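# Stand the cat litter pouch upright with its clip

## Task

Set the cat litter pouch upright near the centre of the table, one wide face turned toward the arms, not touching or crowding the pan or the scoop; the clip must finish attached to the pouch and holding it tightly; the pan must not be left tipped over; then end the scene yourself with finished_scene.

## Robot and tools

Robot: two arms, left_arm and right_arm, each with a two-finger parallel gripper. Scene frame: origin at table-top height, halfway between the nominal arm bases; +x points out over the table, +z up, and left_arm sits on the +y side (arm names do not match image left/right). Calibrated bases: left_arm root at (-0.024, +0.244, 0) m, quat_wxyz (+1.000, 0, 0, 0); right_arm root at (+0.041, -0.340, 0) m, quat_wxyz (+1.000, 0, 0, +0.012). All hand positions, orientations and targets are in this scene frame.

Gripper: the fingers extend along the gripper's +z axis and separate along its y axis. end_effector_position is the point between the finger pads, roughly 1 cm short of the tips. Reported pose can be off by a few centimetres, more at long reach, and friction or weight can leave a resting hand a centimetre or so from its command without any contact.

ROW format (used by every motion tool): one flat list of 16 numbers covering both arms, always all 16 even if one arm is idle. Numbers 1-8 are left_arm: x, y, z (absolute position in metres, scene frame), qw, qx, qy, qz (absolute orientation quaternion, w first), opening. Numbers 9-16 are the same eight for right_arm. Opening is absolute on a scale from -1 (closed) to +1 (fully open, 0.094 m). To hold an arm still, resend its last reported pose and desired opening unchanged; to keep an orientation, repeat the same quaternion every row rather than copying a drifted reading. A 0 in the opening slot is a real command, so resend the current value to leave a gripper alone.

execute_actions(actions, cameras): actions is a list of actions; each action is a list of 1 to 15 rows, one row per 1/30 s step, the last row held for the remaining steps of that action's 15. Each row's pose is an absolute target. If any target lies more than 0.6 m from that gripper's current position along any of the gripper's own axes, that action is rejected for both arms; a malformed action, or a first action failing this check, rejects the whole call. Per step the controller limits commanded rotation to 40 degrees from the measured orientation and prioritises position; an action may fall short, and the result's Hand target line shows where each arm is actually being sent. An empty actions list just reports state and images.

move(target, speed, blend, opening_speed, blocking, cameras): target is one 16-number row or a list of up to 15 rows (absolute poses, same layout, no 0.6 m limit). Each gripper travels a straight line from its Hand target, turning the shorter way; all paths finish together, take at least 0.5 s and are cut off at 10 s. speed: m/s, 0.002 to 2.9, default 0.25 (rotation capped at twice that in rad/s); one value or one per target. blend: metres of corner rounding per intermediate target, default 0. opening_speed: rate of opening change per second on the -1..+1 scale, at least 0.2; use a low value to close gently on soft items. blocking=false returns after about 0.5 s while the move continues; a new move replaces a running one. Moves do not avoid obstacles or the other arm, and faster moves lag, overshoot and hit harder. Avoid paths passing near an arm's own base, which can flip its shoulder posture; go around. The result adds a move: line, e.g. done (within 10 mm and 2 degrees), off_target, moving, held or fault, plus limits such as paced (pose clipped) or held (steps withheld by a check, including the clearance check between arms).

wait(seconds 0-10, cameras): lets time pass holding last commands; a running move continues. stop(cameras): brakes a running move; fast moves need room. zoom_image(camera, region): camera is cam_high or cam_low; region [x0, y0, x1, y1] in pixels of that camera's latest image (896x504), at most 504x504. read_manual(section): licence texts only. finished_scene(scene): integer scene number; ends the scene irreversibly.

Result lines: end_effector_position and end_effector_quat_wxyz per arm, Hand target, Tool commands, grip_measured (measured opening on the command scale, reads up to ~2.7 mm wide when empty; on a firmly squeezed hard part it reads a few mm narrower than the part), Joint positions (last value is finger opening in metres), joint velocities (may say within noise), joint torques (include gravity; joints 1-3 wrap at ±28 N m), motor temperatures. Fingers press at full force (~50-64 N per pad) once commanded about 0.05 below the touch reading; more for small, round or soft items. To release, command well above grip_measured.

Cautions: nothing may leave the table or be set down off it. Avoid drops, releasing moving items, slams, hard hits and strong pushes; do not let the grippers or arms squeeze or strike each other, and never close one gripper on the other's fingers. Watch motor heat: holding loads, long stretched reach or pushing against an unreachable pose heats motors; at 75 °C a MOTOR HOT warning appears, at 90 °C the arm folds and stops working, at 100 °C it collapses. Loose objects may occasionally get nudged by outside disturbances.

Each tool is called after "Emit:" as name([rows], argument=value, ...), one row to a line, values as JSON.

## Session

Task was done. Scene 2.

Emit:
execute_actions(actions=[])

Emit:
zoom_image(camera="cam_high", region=[300, 120, 620, 380])

Emit:
zoom_image(camera="cam_low", region=[380, 130, 720, 310])

Scene clock: 0.00 s.
left_arm: end_effector_position=(+0.1681, +0.5915, +0.1738) grip_measured=+1.000 end_effector_quat_wxyz=(-0.401, +0.723, -0.498, -0.263) | right_arm: end_effector_position=(+0.3793, -0.5114, +0.1383) grip_measured=+1.000 end_effector_quat_wxyz=(+0.661, +0.421, +0.621, -0.029)
Joint positions: left_arm=[0.805 1.402 0.912 -0.226 -0.605 -0.848 0.094] | right_arm=[-0.353 1.501 0.26 1.11 0.308 0.592 0.094]
Joint velocities: within noise
Joint torques (N m): no reading
Motor temperatures (°C): left_arm=[29 30 33 30 28 30 28] | right_arm=[27 33 31 28 26 27 28]
Heat: left arm: 33 °C; right arm: 33 °C.
Hand target: left_arm +0.1669, +0.5919, +0.1785; -0.403, +0.722, -0.495, -0.266 | right_arm +0.3797, -0.5119, +0.1393; +0.661, +0.419, +0.621, -0.032
Tool commands: left_gripper/opening=+1.0 right_gripper/opening=+1.0

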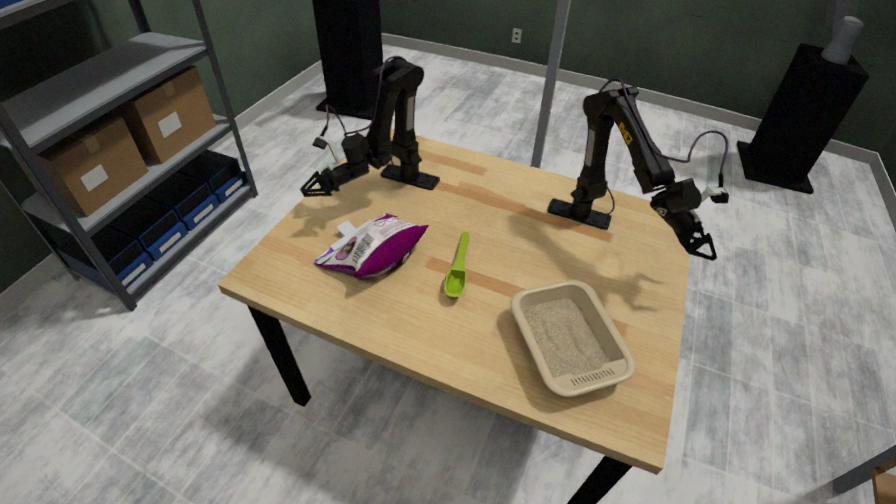

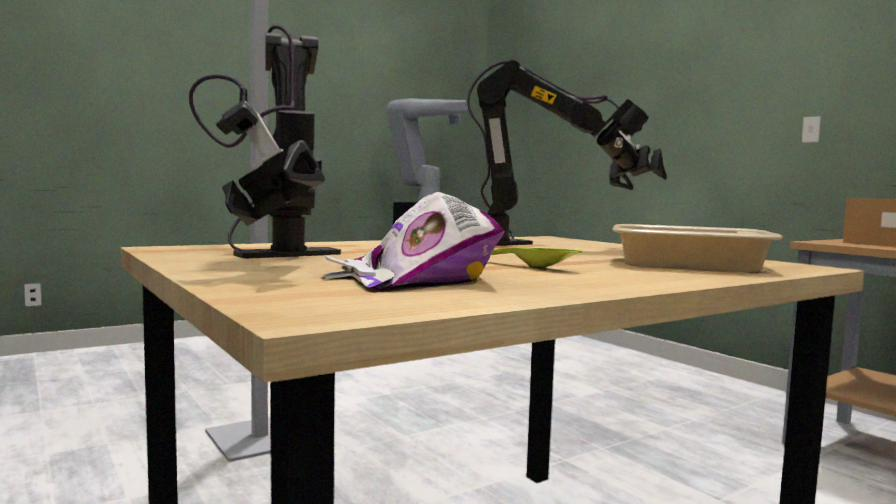

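Scaled by 1.575.

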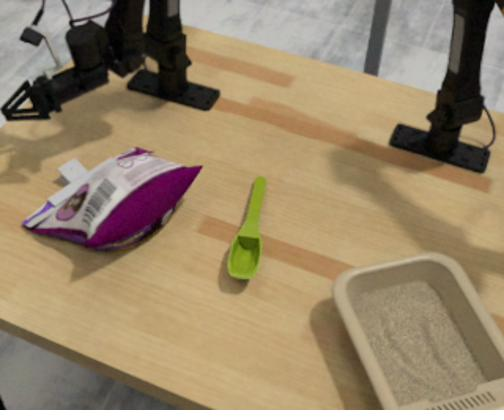

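Scaled by 1.482.

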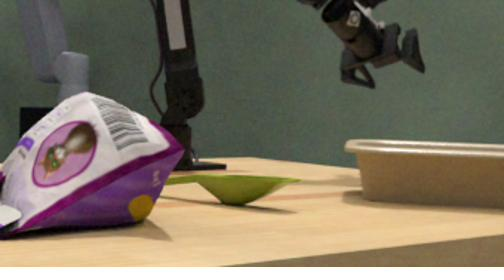

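Emit:
zoom_image(camera="cam_high", region=[300, 200, 440, 300])

Emit:
zoom_image(camera="cam_low", region=[310, 180, 530, 300])

Emit:
zoom_image(camera="cam_high", region=[420, 220, 500, 310])

Scaled by 3.600.

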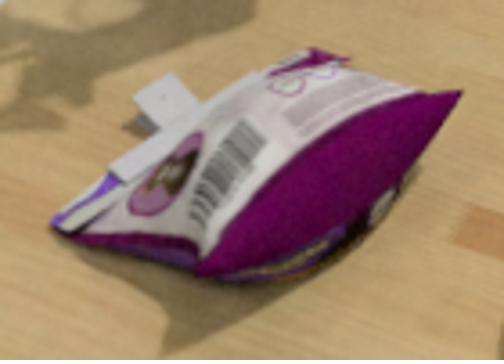

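Scaled by 2.291.

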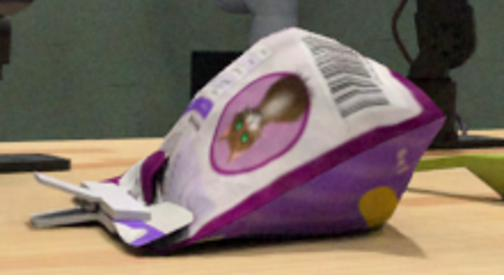

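Scaled by 5.600.

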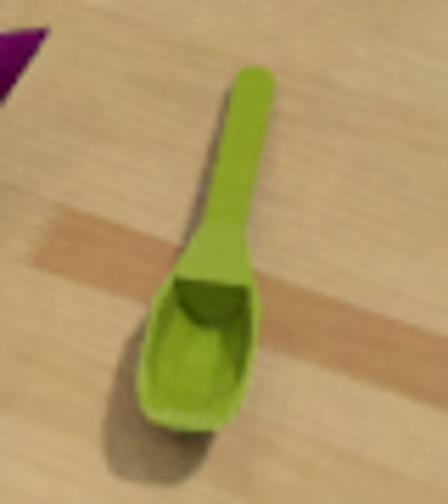

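Emit:
move([
  [0.28,0.30,0.20,0,0,1,0,-0.15,0.42,-0.47,0.16,0.4807,-0.8325,0.2387,-0.1378,-0.574],
  [0.287,-0.044,0.12,0,-0.1357,0.9907,0,-0.15,0.4725,-0.422,0.07,0.4807,-0.8325,0.2387,-0.1378,-0.574],
], speed=[0.4,0.25], cameras=["all"])

Emit:
zoom_image(camera="cam_high", region=[300, 180, 440, 300])

Emit:
zoom_image(camera="cam_high", region=[420, 200, 500, 300])

Scene clock: 8.83 s.
left_arm: end_effector_position=(+0.2835, -0.0450, +0.1210) grip_measured=-0.149 end_effector_quat_wxyz=(-0.001, -0.131, +0.991, -0.005) | right_arm: end_effector_position=(+0.4701, -0.4232, +0.0765) grip_measured=-0.572 end_effector_quat_wxyz=(+0.671, -0.680, +0.198, -0.220)
Joint positions: left_arm=[-0.754 2.177 2.071 -1.457 0.008 -1.016 0.04] | right_arm=[-0.638 2.445 1.087 1.587 -1.586 -1.375 0.02]
Joint torques (N m): left_arm=[0.38 -9.18 8.16 0.33 -0.11 -0.01] | right_arm=[0.5 -8.95 4.83 0.95 0.07 0.01]
Heat: left arm: 35 °C; right arm: 34 °C.
Hand target: left_arm +0.2869, -0.0439, +0.1199; +0.000, -0.136, +0.991, +0.000 | right_arm +0.4724, -0.4220, +0.0701; +0.674, -0.679, +0.202, -0.210
Off the commanded pose: left_arm 0.004 m, 1 deg | right_arm 0.007 m, 30 deg.
joint read past its limit (right arm) — joint 4 (wrist pitch), upper limit.
joint sent to its limit (right arm) — joint 4 (wrist pitch), upper limit; joint 5 (wrist yaw), lower limit. The joint targets are off in orientation, not in position.
move: off_target (right_arm)

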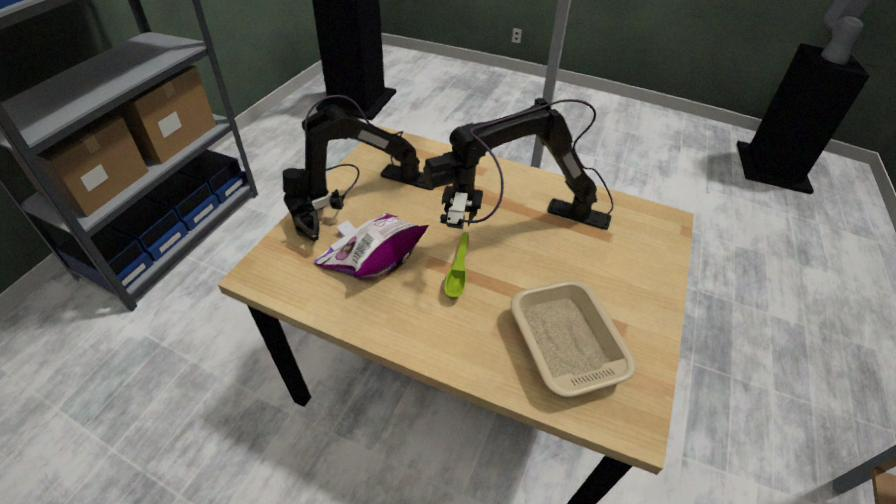

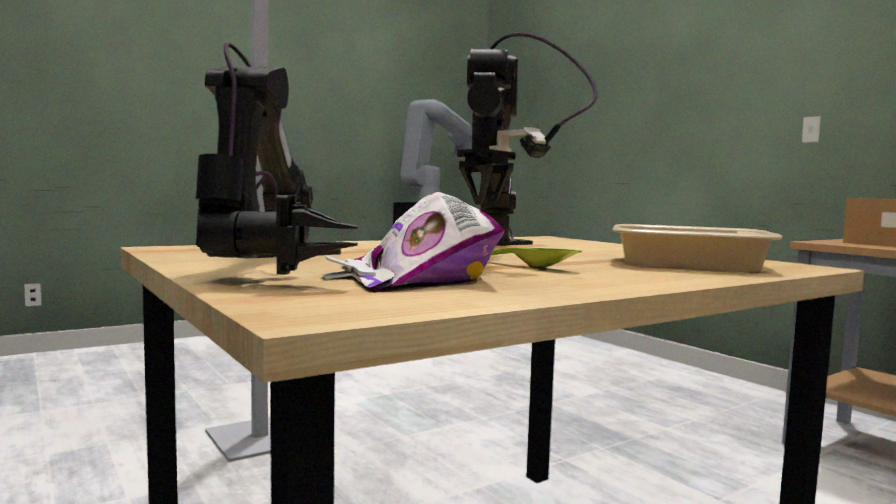

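Scaled by 3.600.

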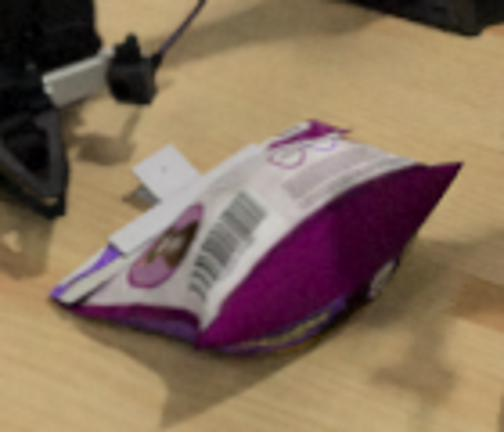

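Scaled by 5.040.

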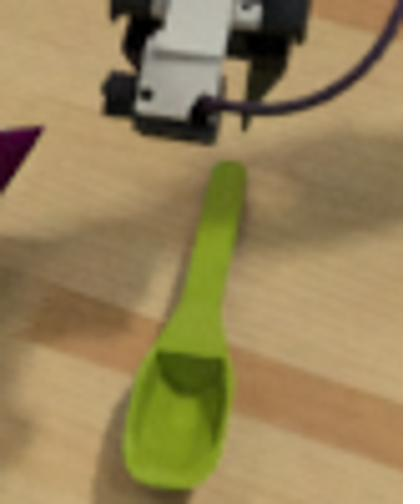

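Emit:
move([
  [0.285,-0.044,0.05,0,-0.1357,0.9907,0,-0.15,0.43,-0.47,0.12,0.671,-0.68,0.198,-0.22,-0.574],
  [0.285,-0.044,0.03,0,-0.1357,0.9907,0,-0.15,0.38,-0.51,0.16,0.661,0.421,0.621,-0.029,-0.574],
], speed=[0.15,0.15], cameras=["all"])

Emit:
zoom_image(camera="cam_high", region=[420, 200, 500, 300])

Emit:
zoom_image(camera="cam_low", region=[440, 180, 600, 280])

Scene clock: 20.07 s.
left_arm: end_effector_position=(+0.2854, -0.0468, +0.0432) grip_measured=-0.149 end_effector_quat_wxyz=(+0.005, -0.133, +0.991, -0.012) | right_arm: end_effector_position=(+0.3752, -0.5099, +0.1474) grip_measured=-0.572 end_effector_quat_wxyz=(+0.652, +0.423, +0.629, -0.030)
Joint positions: left_arm=[-0.754 2.177 1.761 -1.13 0.008 -1.02 0.04] | right_arm=[-0.355 1.388 0.275 0.957 0.304 0.593 0.02]
Joint torques (N m): left_arm=[0.16 -8.72 5.15 0.59 -0.06 -0.04] | right_arm=[0.72 -5.35 7.54 1.6 0.13 -0.04]
Motor temperatures (°C): left_arm=[29 35 35 30 28 30 28] | right_arm=[27 36 32 32 26 27 28]
Heat: left arm: 35 °C; right arm: 36 °C.
Hand target: left_arm +0.2848, -0.0438, +0.0302; +0.000, -0.136, +0.991, +0.000 | right_arm +0.3797, -0.5099, +0.1601; +0.661, +0.421, +0.620, -0.029
Off the commanded pose: left_arm 0.014 m, 2 deg | right_arm 0.014 m, 1 deg.
move: off_target (left_arm, right_arm)

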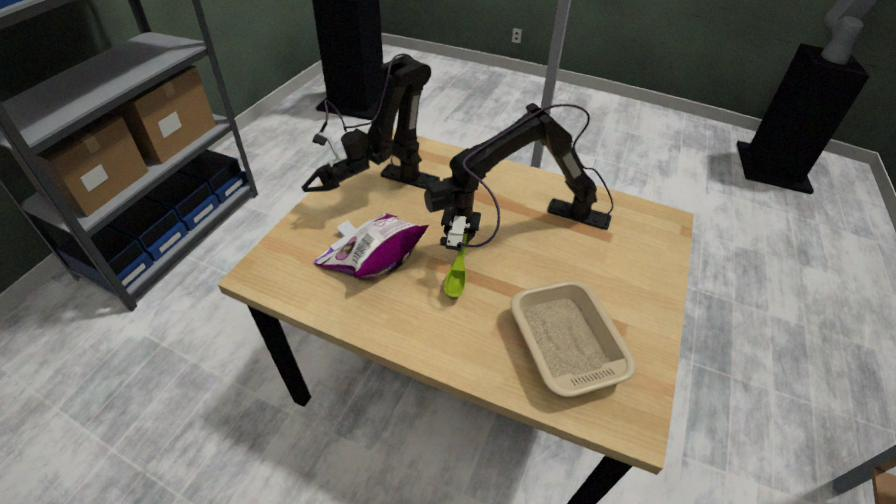

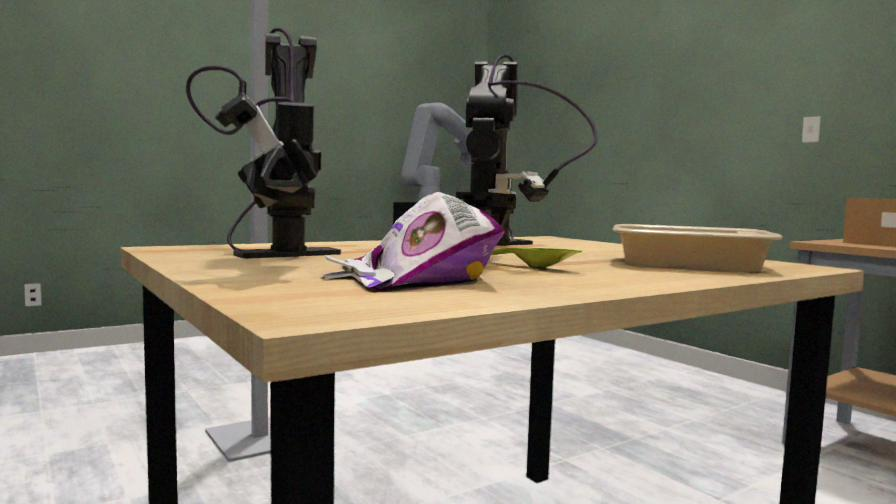

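Scaled by 5.040.

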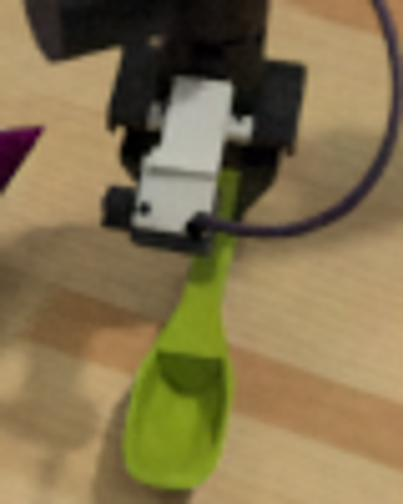

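Scaled by 3.150.

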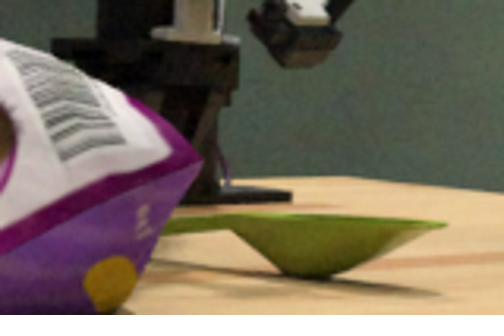

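Emit:
move(target=[0.285,-0.040,0.012,0,-0.1357,0.9907,0,-0.15,0.38,-0.51,0.16,0.661,0.421,0.621,-0.029,-0.574], speed=0.05, cameras=[])

Scene clock: 21.30 s.
left_arm: end_effector_position=(+0.2831, -0.0447, +0.0224) grip_measured=-0.149 end_effector_quat_wxyz=(+0.002, -0.133, +0.991, -0.009) | right_arm: end_effector_position=(+0.3751, -0.5100, +0.1472) grip_measured=-0.572 end_effector_quat_wxyz=(+0.651, +0.423, +0.629, -0.030)
Joint positions: left_arm=[-0.754 2.19 1.698 -1.062 0.008 -1.02 0.04] | right_arm=[-0.355 1.388 0.275 0.956 0.304 0.593 0.02]
Joint torques (N m): left_arm=[0.57 -9.26 5.2 0.56 -0.11 0.05] | right_arm=[0.99 -5.29 7.49 1.6 0.12 -0.07]
Heat: left arm: 35 °C; right arm: 36 °C.
Hand target: left_arm +0.2848, -0.0399, +0.0121; +0.000, -0.136, +0.991, +0.000 | right_arm +0.3797, -0.5098, +0.1601; +0.661, +0.421, +0.621, -0.029
Off the commanded pose: left_arm 0.012 m, 1 deg | right_arm 0.014 m, 1 deg.
move: off_target (left_arm, right_arm)
No camera images: "cameras" was empty.

Emit:
move(target=[0.285,-0.040,0.012,0,-0.1357,0.9907,0,-1,0.38,-0.51,0.16,0.661,0.421,0.621,-0.029,-0.574], speed=0.05, opening_speed=0.5, cameras=["all"])

Emit:
zoom_image(camera="cam_high", region=[420, 200, 500, 300])

Scene clock: 23.30 s.
left_arm: end_effector_position=(+0.2840, -0.0444, +0.0224) grip_measured=-0.572 end_effector_quat_wxyz=(+0.003, -0.134, +0.991, -0.010) | right_arm: end_effector_position=(+0.3751, -0.5099, +0.1471) grip_measured=-0.572 end_effector_quat_wxyz=(+0.651, +0.423, +0.629, -0.030)
Joint positions: left_arm=[-0.752 2.19 1.698 -1.06 0.008 -1.02 0.02] | right_arm=[-0.355 1.388 0.275 0.956 0.304 0.593 0.02]
Joint torques (N m): left_arm=[0.46 -9.39 5.3 0.58 -0.1 0.03] | right_arm=[0.95 -5.39 7.62 1.6 0.08 0.02]
Heat: left arm: 35 °C; right arm: 36 °C.
Hand target: left_arm +0.2848, -0.0399, +0.0121; +0.000, -0.136, +0.991, +0.000 | right_arm +0.3797, -0.5098, +0.1601; +0.661, +0.421, +0.621, -0.029
Off the commanded pose: left_arm 0.011 m, 1 deg | right_arm 0.014 m, 1 deg.
move: off_target (left_arm, right_arm)

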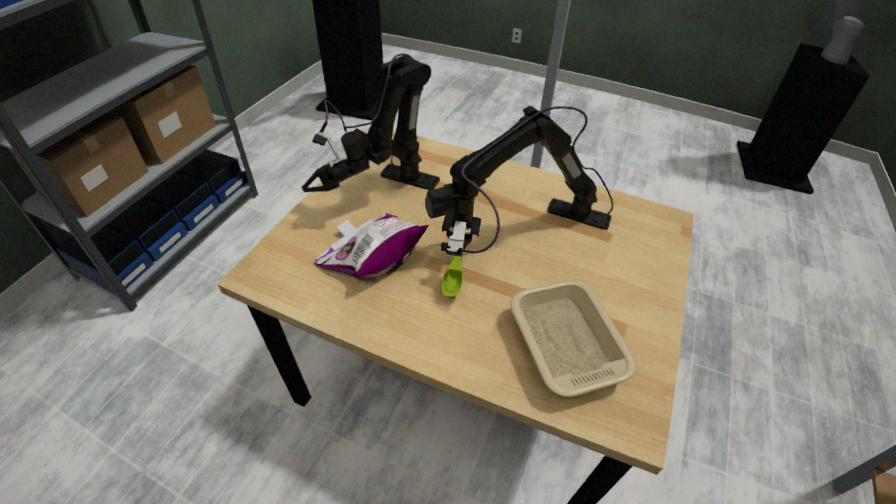

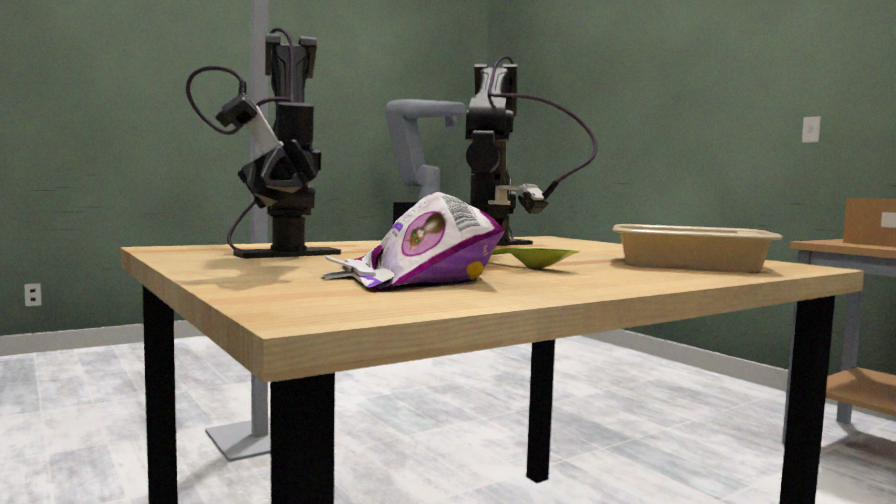

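Scaled by 5.040.

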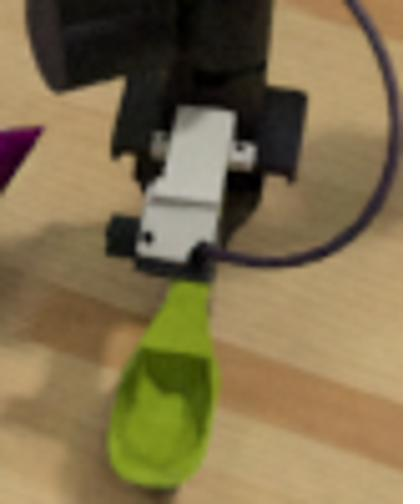

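Emit:
move([
  [0.285,-0.040,0.16,0,-0.1357,0.9907,0,-1,0.38,-0.51,0.16,0.661,0.421,0.621,-0.029,-0.574],
  [0.30,0.20,0.17,0,-0.1357,0.9907,0,-1,0.38,-0.51,0.16,0.661,0.421,0.621,-0.029,-0.574],
  [0.13,0.42,0.12,0,-0.3827,0.9239,0,-1,0.38,-0.51,0.16,0.661,0.421,0.621,-0.029,-0.574],
  [0.13,0.42,0.04,0,-0.3827,0.9239,0,-1,0.38,-0.51,0.16,0.661,0.421,0.621,-0.029,-0.574],
], speed=[0.2,0.3,0.3,0.1], blend=[0.04,0.05,0.02,0], cameras=["all"])

Emit:
zoom_image(camera="cam_low", region=[460, 180, 660, 280])

Scene clock: 27.53 s.
left_arm: end_effector_position=(+0.1278, +0.4190, +0.0431) grip_measured=-0.572 end_effector_quat_wxyz=(-0.005, -0.384, +0.923, +0.002) | right_arm: end_effector_position=(+0.3751, -0.5099, +0.1470) grip_measured=-0.572 end_effector_quat_wxyz=(+0.651, +0.423, +0.629, -0.030)
Joint positions: left_arm=[0.845 1.487 0.882 -0.972 -0.008 0.058 0.02] | right_arm=[-0.355 1.388 0.275 0.955 0.304 0.593 0.02]
Joint torques (N m): left_arm=[0.2 -3.85 5.46 0.64 0.07 0.08] | right_arm=[0.81 -5.27 7.23 1.61 0.06 -0.01]
Heat: left arm: 35 °C; right arm: 36 °C.
Hand target: left_arm +0.1300, +0.4200, +0.0401; +0.000, -0.383, +0.924, +0.000 | right_arm +0.3797, -0.5098, +0.1601; +0.661, +0.421, +0.621, -0.029
Off the commanded pose: left_arm 0.004 m, 1 deg | right_arm 0.014 m, 2 deg.
move: off_target (right_arm)

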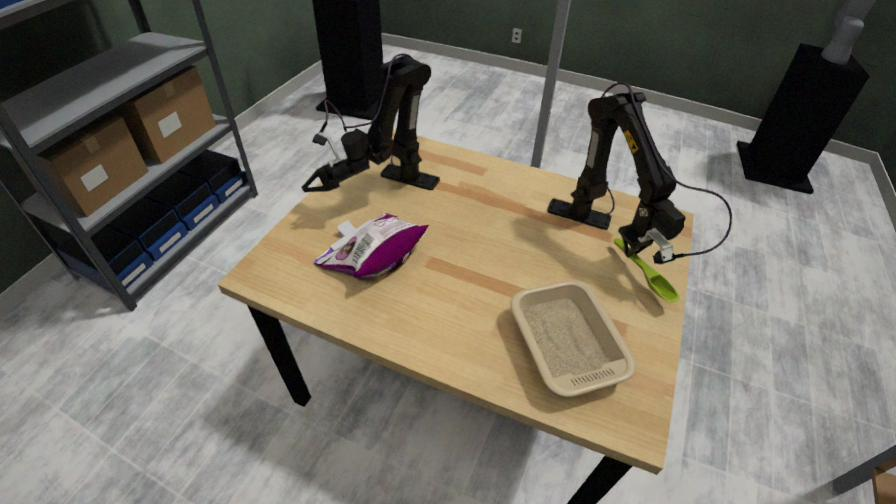

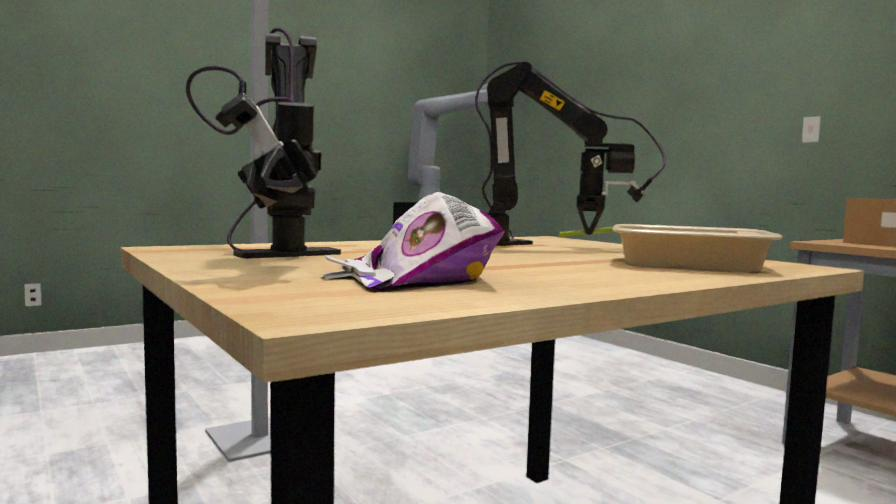

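Scaled by 2.520.

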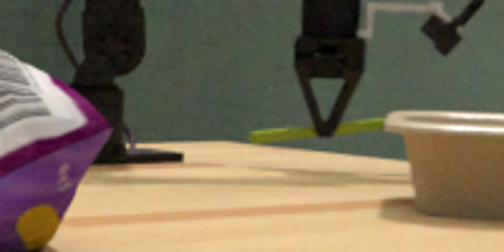

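Emit:
move([
  [0.10,0.40,0.04,0,-0.3420,0.9397,0,-1,0.38,-0.51,0.16,0.661,0.421,0.621,-0.029,-0.574],
  [0.10,0.40,0.022,0,-0.3420,0.9397,0,-1,0.38,-0.51,0.16,0.661,0.421,0.621,-0.029,-0.574],
], speed=[0.15,0.04], cameras=["all"])

Emit:
zoom_image(camera="cam_low", region=[460, 180, 660, 280])

Scene clock: 29.13 s.
left_arm: end_effector_position=(+0.0989, +0.3991, +0.0253) grip_measured=-0.572 end_effector_quat_wxyz=(-0.004, -0.342, +0.940, +0.002) | right_arm: end_effector_position=(+0.3751, -0.5099, +0.1469) grip_measured=-0.572 end_effector_quat_wxyz=(+0.651, +0.423, +0.629, -0.030)
Joint positions: left_arm=[0.888 1.379 0.713 -0.911 -0.008 0.191 0.02] | right_arm=[-0.355 1.388 0.275 0.955 0.304 0.593 0.02]
Joint torques (N m): left_arm=[0.53 -2.96 4.96 0.63 0.11 0.03] | right_arm=[0.88 -5.14 7.31 1.58 0.13 -0.03]
Heat: left arm: 35 °C; right arm: 36 °C.
Hand target: left_arm +0.0999, +0.3999, +0.0221; +0.000, -0.342, +0.940, +0.000 | right_arm +0.3797, -0.5098, +0.1600; +0.661, +0.421, +0.621, -0.029
Off the commanded pose: left_arm 0.004 m, 1 deg | right_arm 0.014 m, 2 deg.
move: off_target (right_arm)

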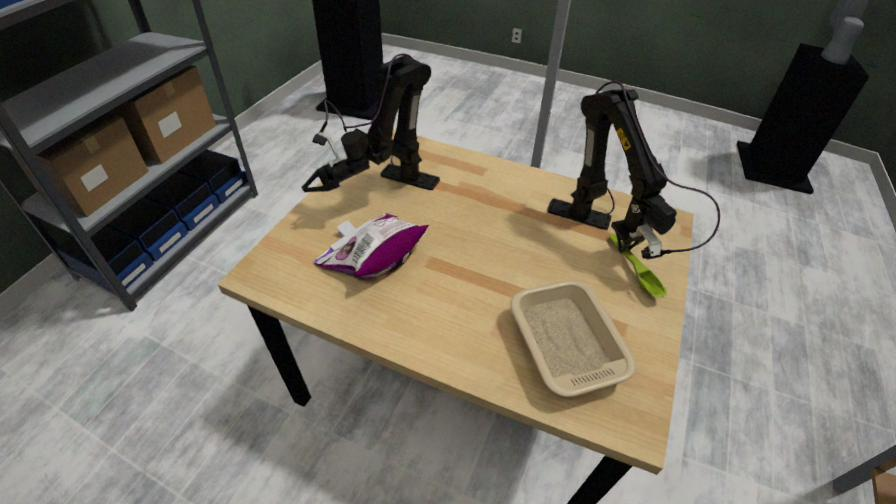

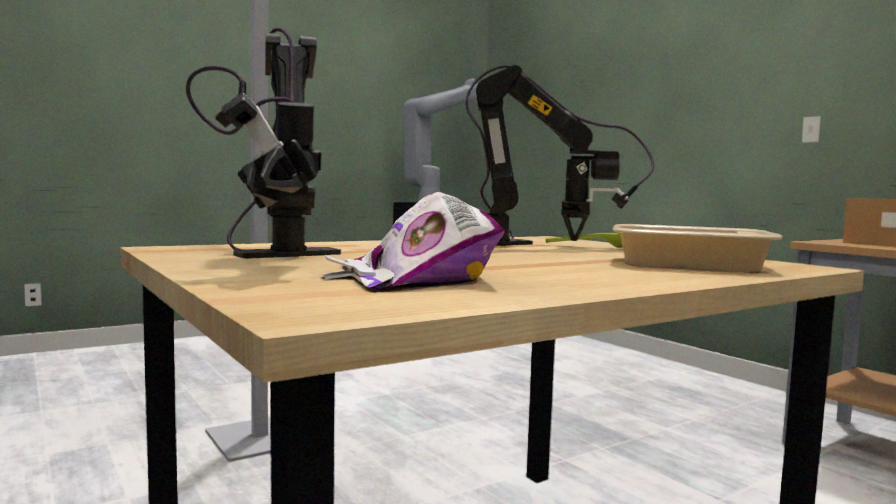

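Scaled by 2.520.

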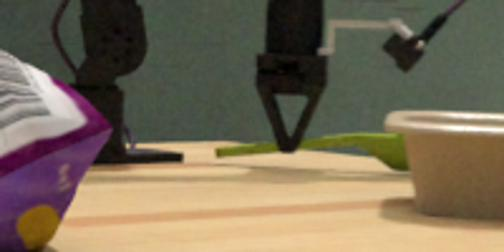

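Emit:
move([
  [0.10,0.40,0.018,0,-0.3420,0.9397,0,-1,0.38,-0.51,0.16,0.661,0.421,0.621,-0.029,-0.574],
  [0.10,0.40,0.018,0,-0.3420,0.9397,0,-0.35,0.38,-0.51,0.16,0.661,0.421,0.621,-0.029,-0.574],
  [0.10,0.40,0.12,0,-0.3420,0.9397,0,-0.35,0.38,-0.51,0.16,0.661,0.421,0.621,-0.029,-0.574],
  [0.20,0.25,0.2,0.3827,0,0.9239,0,-0.574,0.38,-0.51,0.16,0.661,0.421,0.621,-0.029,-0.574],
], speed=[0.04,0.04,0.1,0.3], opening_speed=0.8, cameras=["all"])

Emit:
zoom_image(camera="cam_high", region=[300, 180, 440, 300])

Scene clock: 35.27 s.
left_arm: end_effector_position=(+0.1998, +0.2502, +0.2009) grip_measured=-0.573 end_effector_quat_wxyz=(+0.378, +0.001, +0.926, -0.001) | right_arm: end_effector_position=(+0.3751, -0.5100, +0.1469) grip_measured=-0.572 end_effector_quat_wxyz=(+0.651, +0.424, +0.629, -0.030)
Joint positions: left_arm=[0.057 0.684 0.821 -0.932 0.043 0.041 0.02] | right_arm=[-0.355 1.388 0.275 0.955 0.305 0.594 0.02]
Joint torques (N m): left_arm=[-0.43 0.39 5.9 1.85 -0.06 -0.02] | right_arm=[0.91 -5.42 7.3 1.61 0.11 -0.02]
Heat: left arm: 36 °C; right arm: 36 °C.
Hand target: left_arm +0.2000, +0.2501, +0.2000; +0.383, +0.000, +0.924, +0.000 | right_arm +0.3797, -0.5099, +0.1601; +0.661, +0.421, +0.621, -0.029
Off the commanded pose: left_arm 0.001 m, 1 deg | right_arm 0.014 m, 2 deg.
move: off_target (right_arm)

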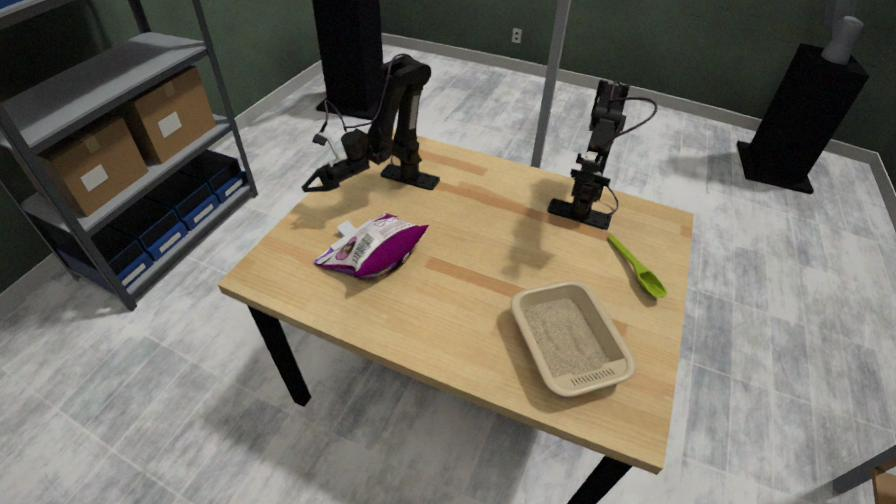

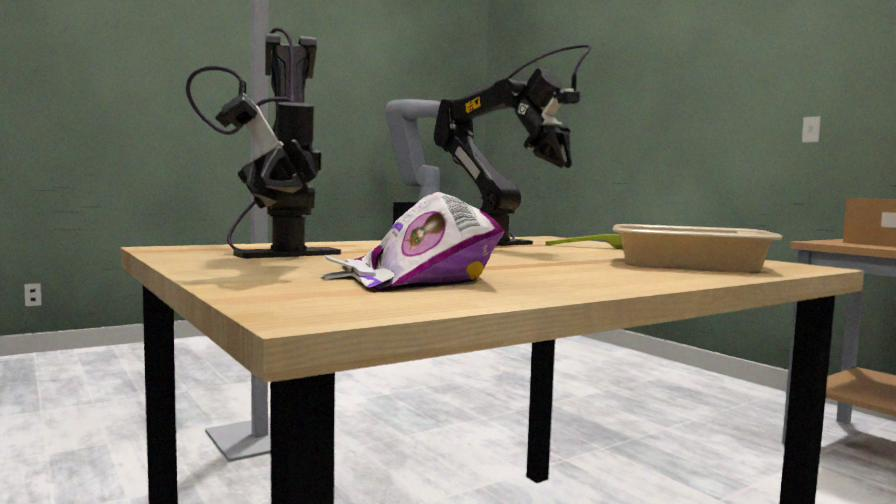

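Scaled by 3.600.

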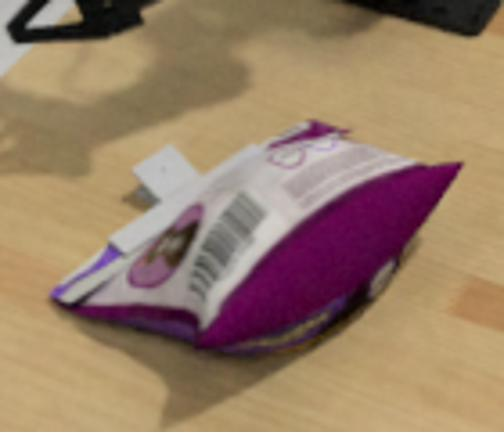

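Emit:
move([
  [0.20,0.25,0.2,0.3827,0,0.9239,0,-0.574,0.44,-0.46,0.13,0.1914,0.3314,0.8002,0.4620,-0.574],
  [0.20,0.25,0.2,0.3827,0,0.9239,0,-0.574,0.474,-0.424,0.06,0.1914,0.3314,0.8002,0.4620,-0.574],
], speed=[0.25,0.12], cameras=["all"])

Emit:
zoom_image(camera="cam_high", region=[280, 180, 440, 310])

Emit:
zoom_image(camera="cam_low", region=[220, 150, 520, 310])

Scene clock: 40.67 s.
left_arm: end_effector_position=(+0.1999, +0.2502, +0.2011) grip_measured=-0.573 end_effector_quat_wxyz=(+0.379, +0.001, +0.925, -0.001) | right_arm: end_effector_position=(+0.4760, -0.4275, +0.0687) grip_measured=-0.572 end_effector_quat_wxyz=(+0.197, +0.331, +0.799, +0.461)
Joint positions: left_arm=[0.057 0.684 0.821 -0.932 0.043 0.041 0.02] | right_arm=[-0.57 2.03 1.233 -0.363 -0.998 0.465 0.02]
Joint torques (N m): left_arm=[-0.54 0.36 5.83 1.81 -0.07 -0.04] | right_arm=[0.28 -8.54 4.18 0.89 -0.53 -0.1]
Heat: left arm: 36 °C; right arm: 36 °C.
Hand target: left_arm +0.2000, +0.2500, +0.1999; +0.383, +0.000, +0.924, +0.000 | right_arm +0.4738, -0.4240, +0.0601; +0.191, +0.331, +0.800, +0.462
Off the commanded pose: left_arm 0.001 m, 1 deg | right_arm 0.010 m, 1 deg.
move: done

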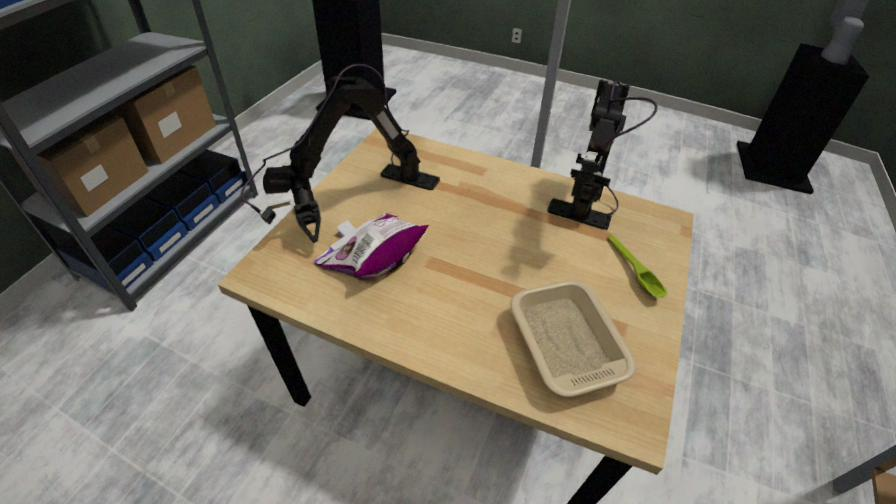

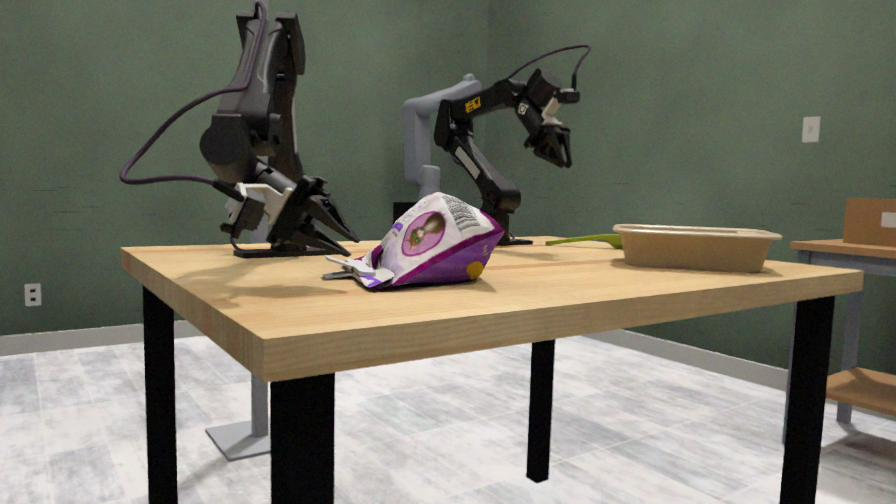

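Scaled by 3.150.

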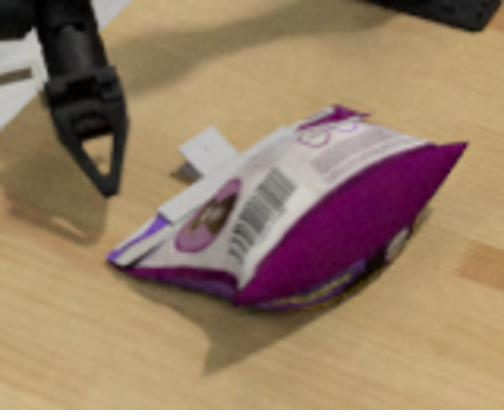

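Scaled by 1.680.

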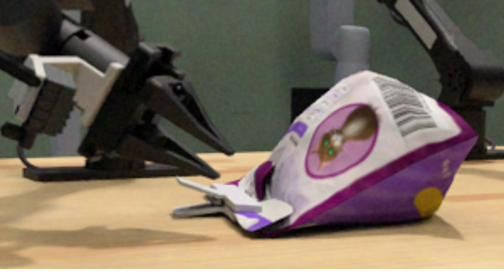

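Emit:
move([
  [0.20,0.25,0.2,0.3827,0,0.9239,0,-0.574,0.462,-0.418,0.03,0.1914,0.3314,0.8002,0.4620,-0.574],
  [0.20,0.25,0.2,0.3827,0,0.9239,0,-0.574,0.462,-0.418,0.014,0.1914,0.3314,0.8002,0.4620,-0.574],
], speed=[0.08,0.04], cameras=["all"])

Emit:
zoom_image(camera="cam_high", region=[280, 180, 440, 310])

Emit:
zoom_image(camera="cam_low", region=[260, 200, 440, 310])

Scene clock: 42.40 s.
left_arm: end_effector_position=(+0.1999, +0.2502, +0.2011) grip_measured=-0.573 end_effector_quat_wxyz=(+0.379, +0.001, +0.925, -0.001) | right_arm: end_effector_position=(+0.4660, -0.4213, +0.0257) grip_measured=-0.572 end_effector_quat_wxyz=(+0.199, +0.330, +0.799, +0.461)
Joint positions: left_arm=[0.057 0.684 0.821 -0.932 0.043 0.041 0.02] | right_arm=[-0.57 2.093 1.117 -0.181 -0.999 0.465 0.02]
Joint torques (N m): left_arm=[-0.57 0.21 5.87 1.83 -0.05 -0.03] | right_arm=[0.27 -7.88 3.88 0.91 -0.57 -0.11]
Heat: left arm: 36 °C; right arm: 36 °C.
Hand target: left_arm +0.2000, +0.2500, +0.1999; +0.382, +0.000, +0.924, +0.000 | right_arm +0.4617, -0.4179, +0.0143; +0.191, +0.331, +0.800, +0.462
Off the commanded pose: left_arm 0.001 m, 1 deg | right_arm 0.013 m, 1 deg.
move: off_target (right_arm)

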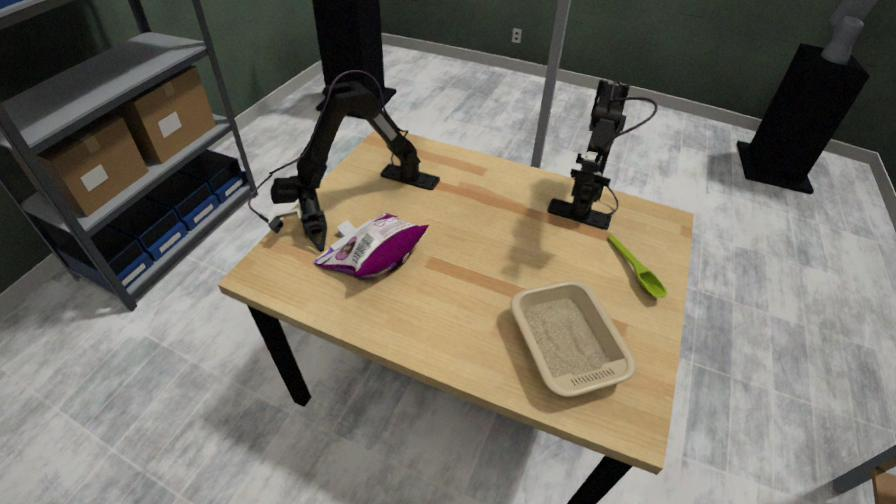

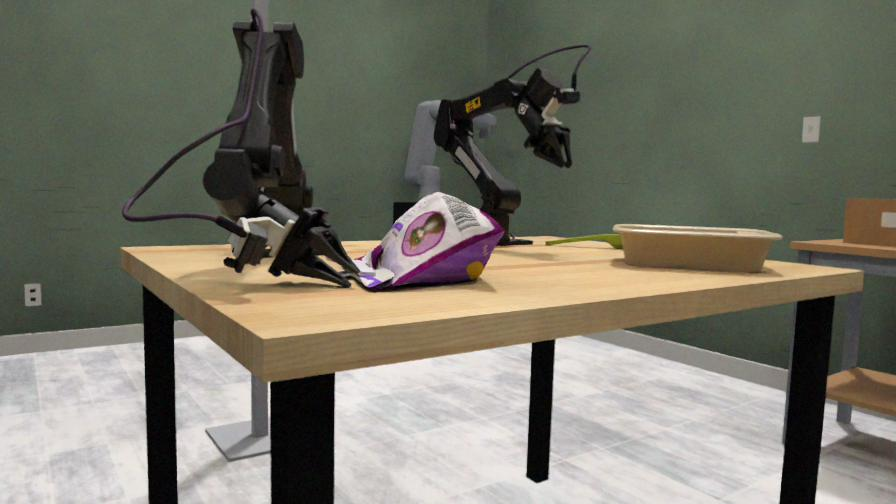

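Scaled by 3.150.

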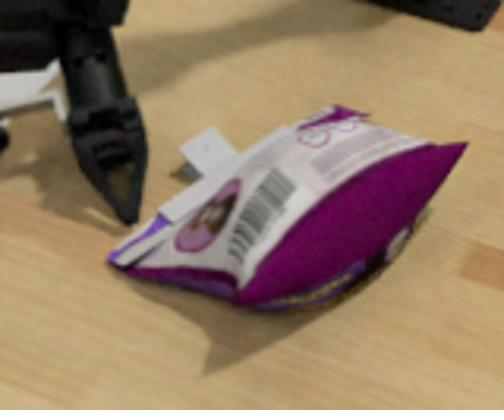

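Scaled by 2.800.

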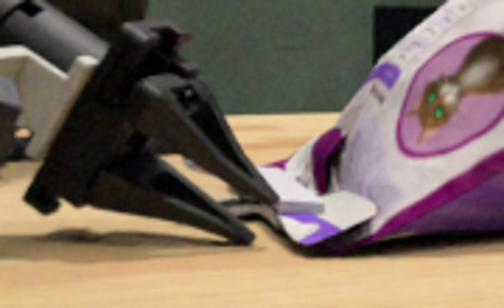

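Emit:
move([
  [0.20,0.25,0.2,0.3827,0,0.9239,0,-0.574,0.458,-0.416,0.003,0.1914,0.3314,0.8002,0.4620,-0.574],
], speed=[0.04], cameras=["all"])

Emit:
zoom_image(camera="cam_high", region=[280, 180, 440, 310])

Emit:
zoom_image(camera="cam_low", region=[260, 200, 440, 310])

Scene clock: 45.33 s.
left_arm: end_effector_position=(+0.2000, +0.2502, +0.2011) grip_measured=-0.573 end_effector_quat_wxyz=(+0.379, +0.001, +0.925, -0.001) | right_arm: end_effector_position=(+0.4661, -0.4188, +0.0243) grip_measured=-0.572 end_effector_quat_wxyz=(+0.211, +0.318, +0.797, +0.469)
Joint positions: left_arm=[0.057 0.684 0.821 -0.931 0.043 0.041 0.02] | right_arm=[-0.57 2.098 1.092 -0.122 -1.022 0.465 0.02]
Joint torques (N m): left_arm=[-0.42 0.29 6.06 1.83 -0.05 0] | right_arm=[-0.16 -7.27 3.06 0.8 -0.32 -0.17]
Heat: left arm: 36 °C; right arm: 36 °C.
Hand target: left_arm +0.2000, +0.2500, +0.2000; +0.383, +0.000, +0.924, +0.000 | right_arm +0.4574, -0.4157, +0.0038; +0.191, +0.331, +0.800, +0.462
Off the commanded pose: left_arm 0.001 m, 0 deg | right_arm 0.023 m, 3 deg.
move: off_target (right_arm)

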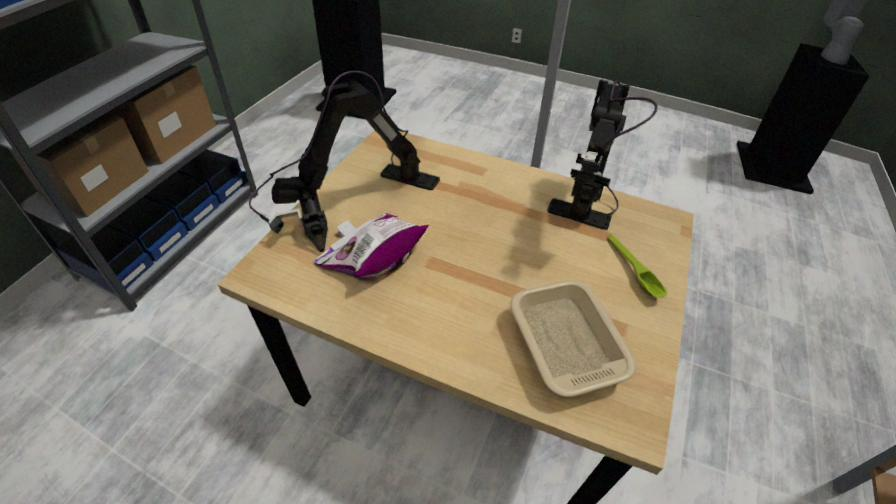

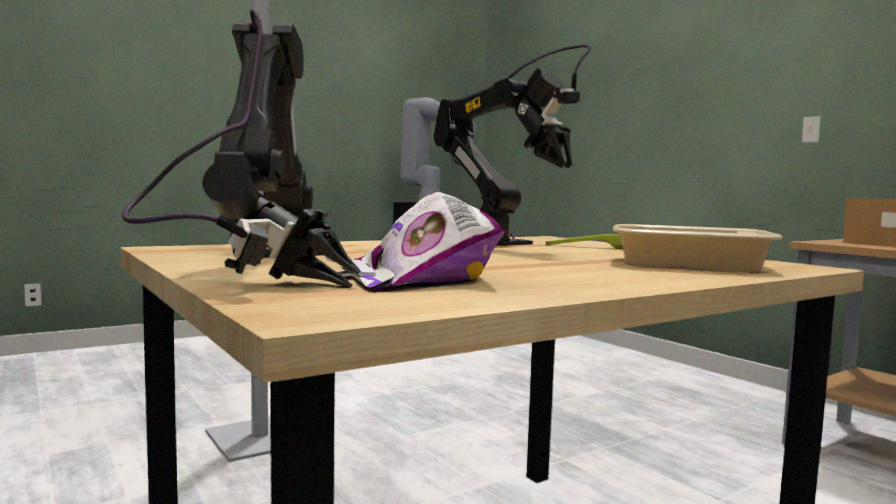

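Scaled by 3.150.

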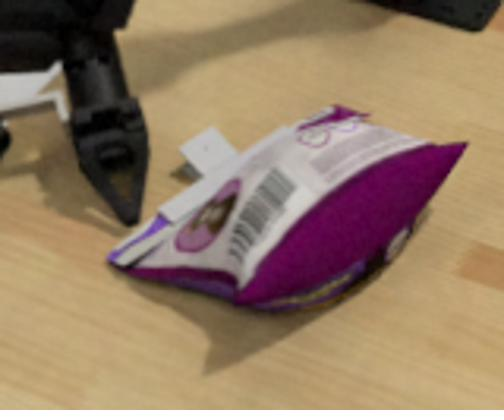

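Scaled by 2.800.

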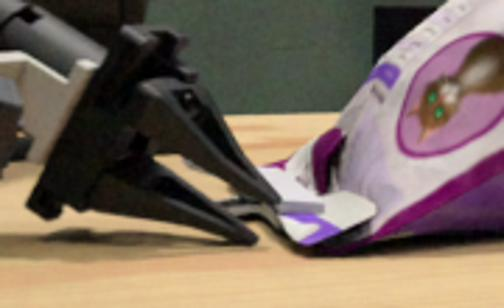

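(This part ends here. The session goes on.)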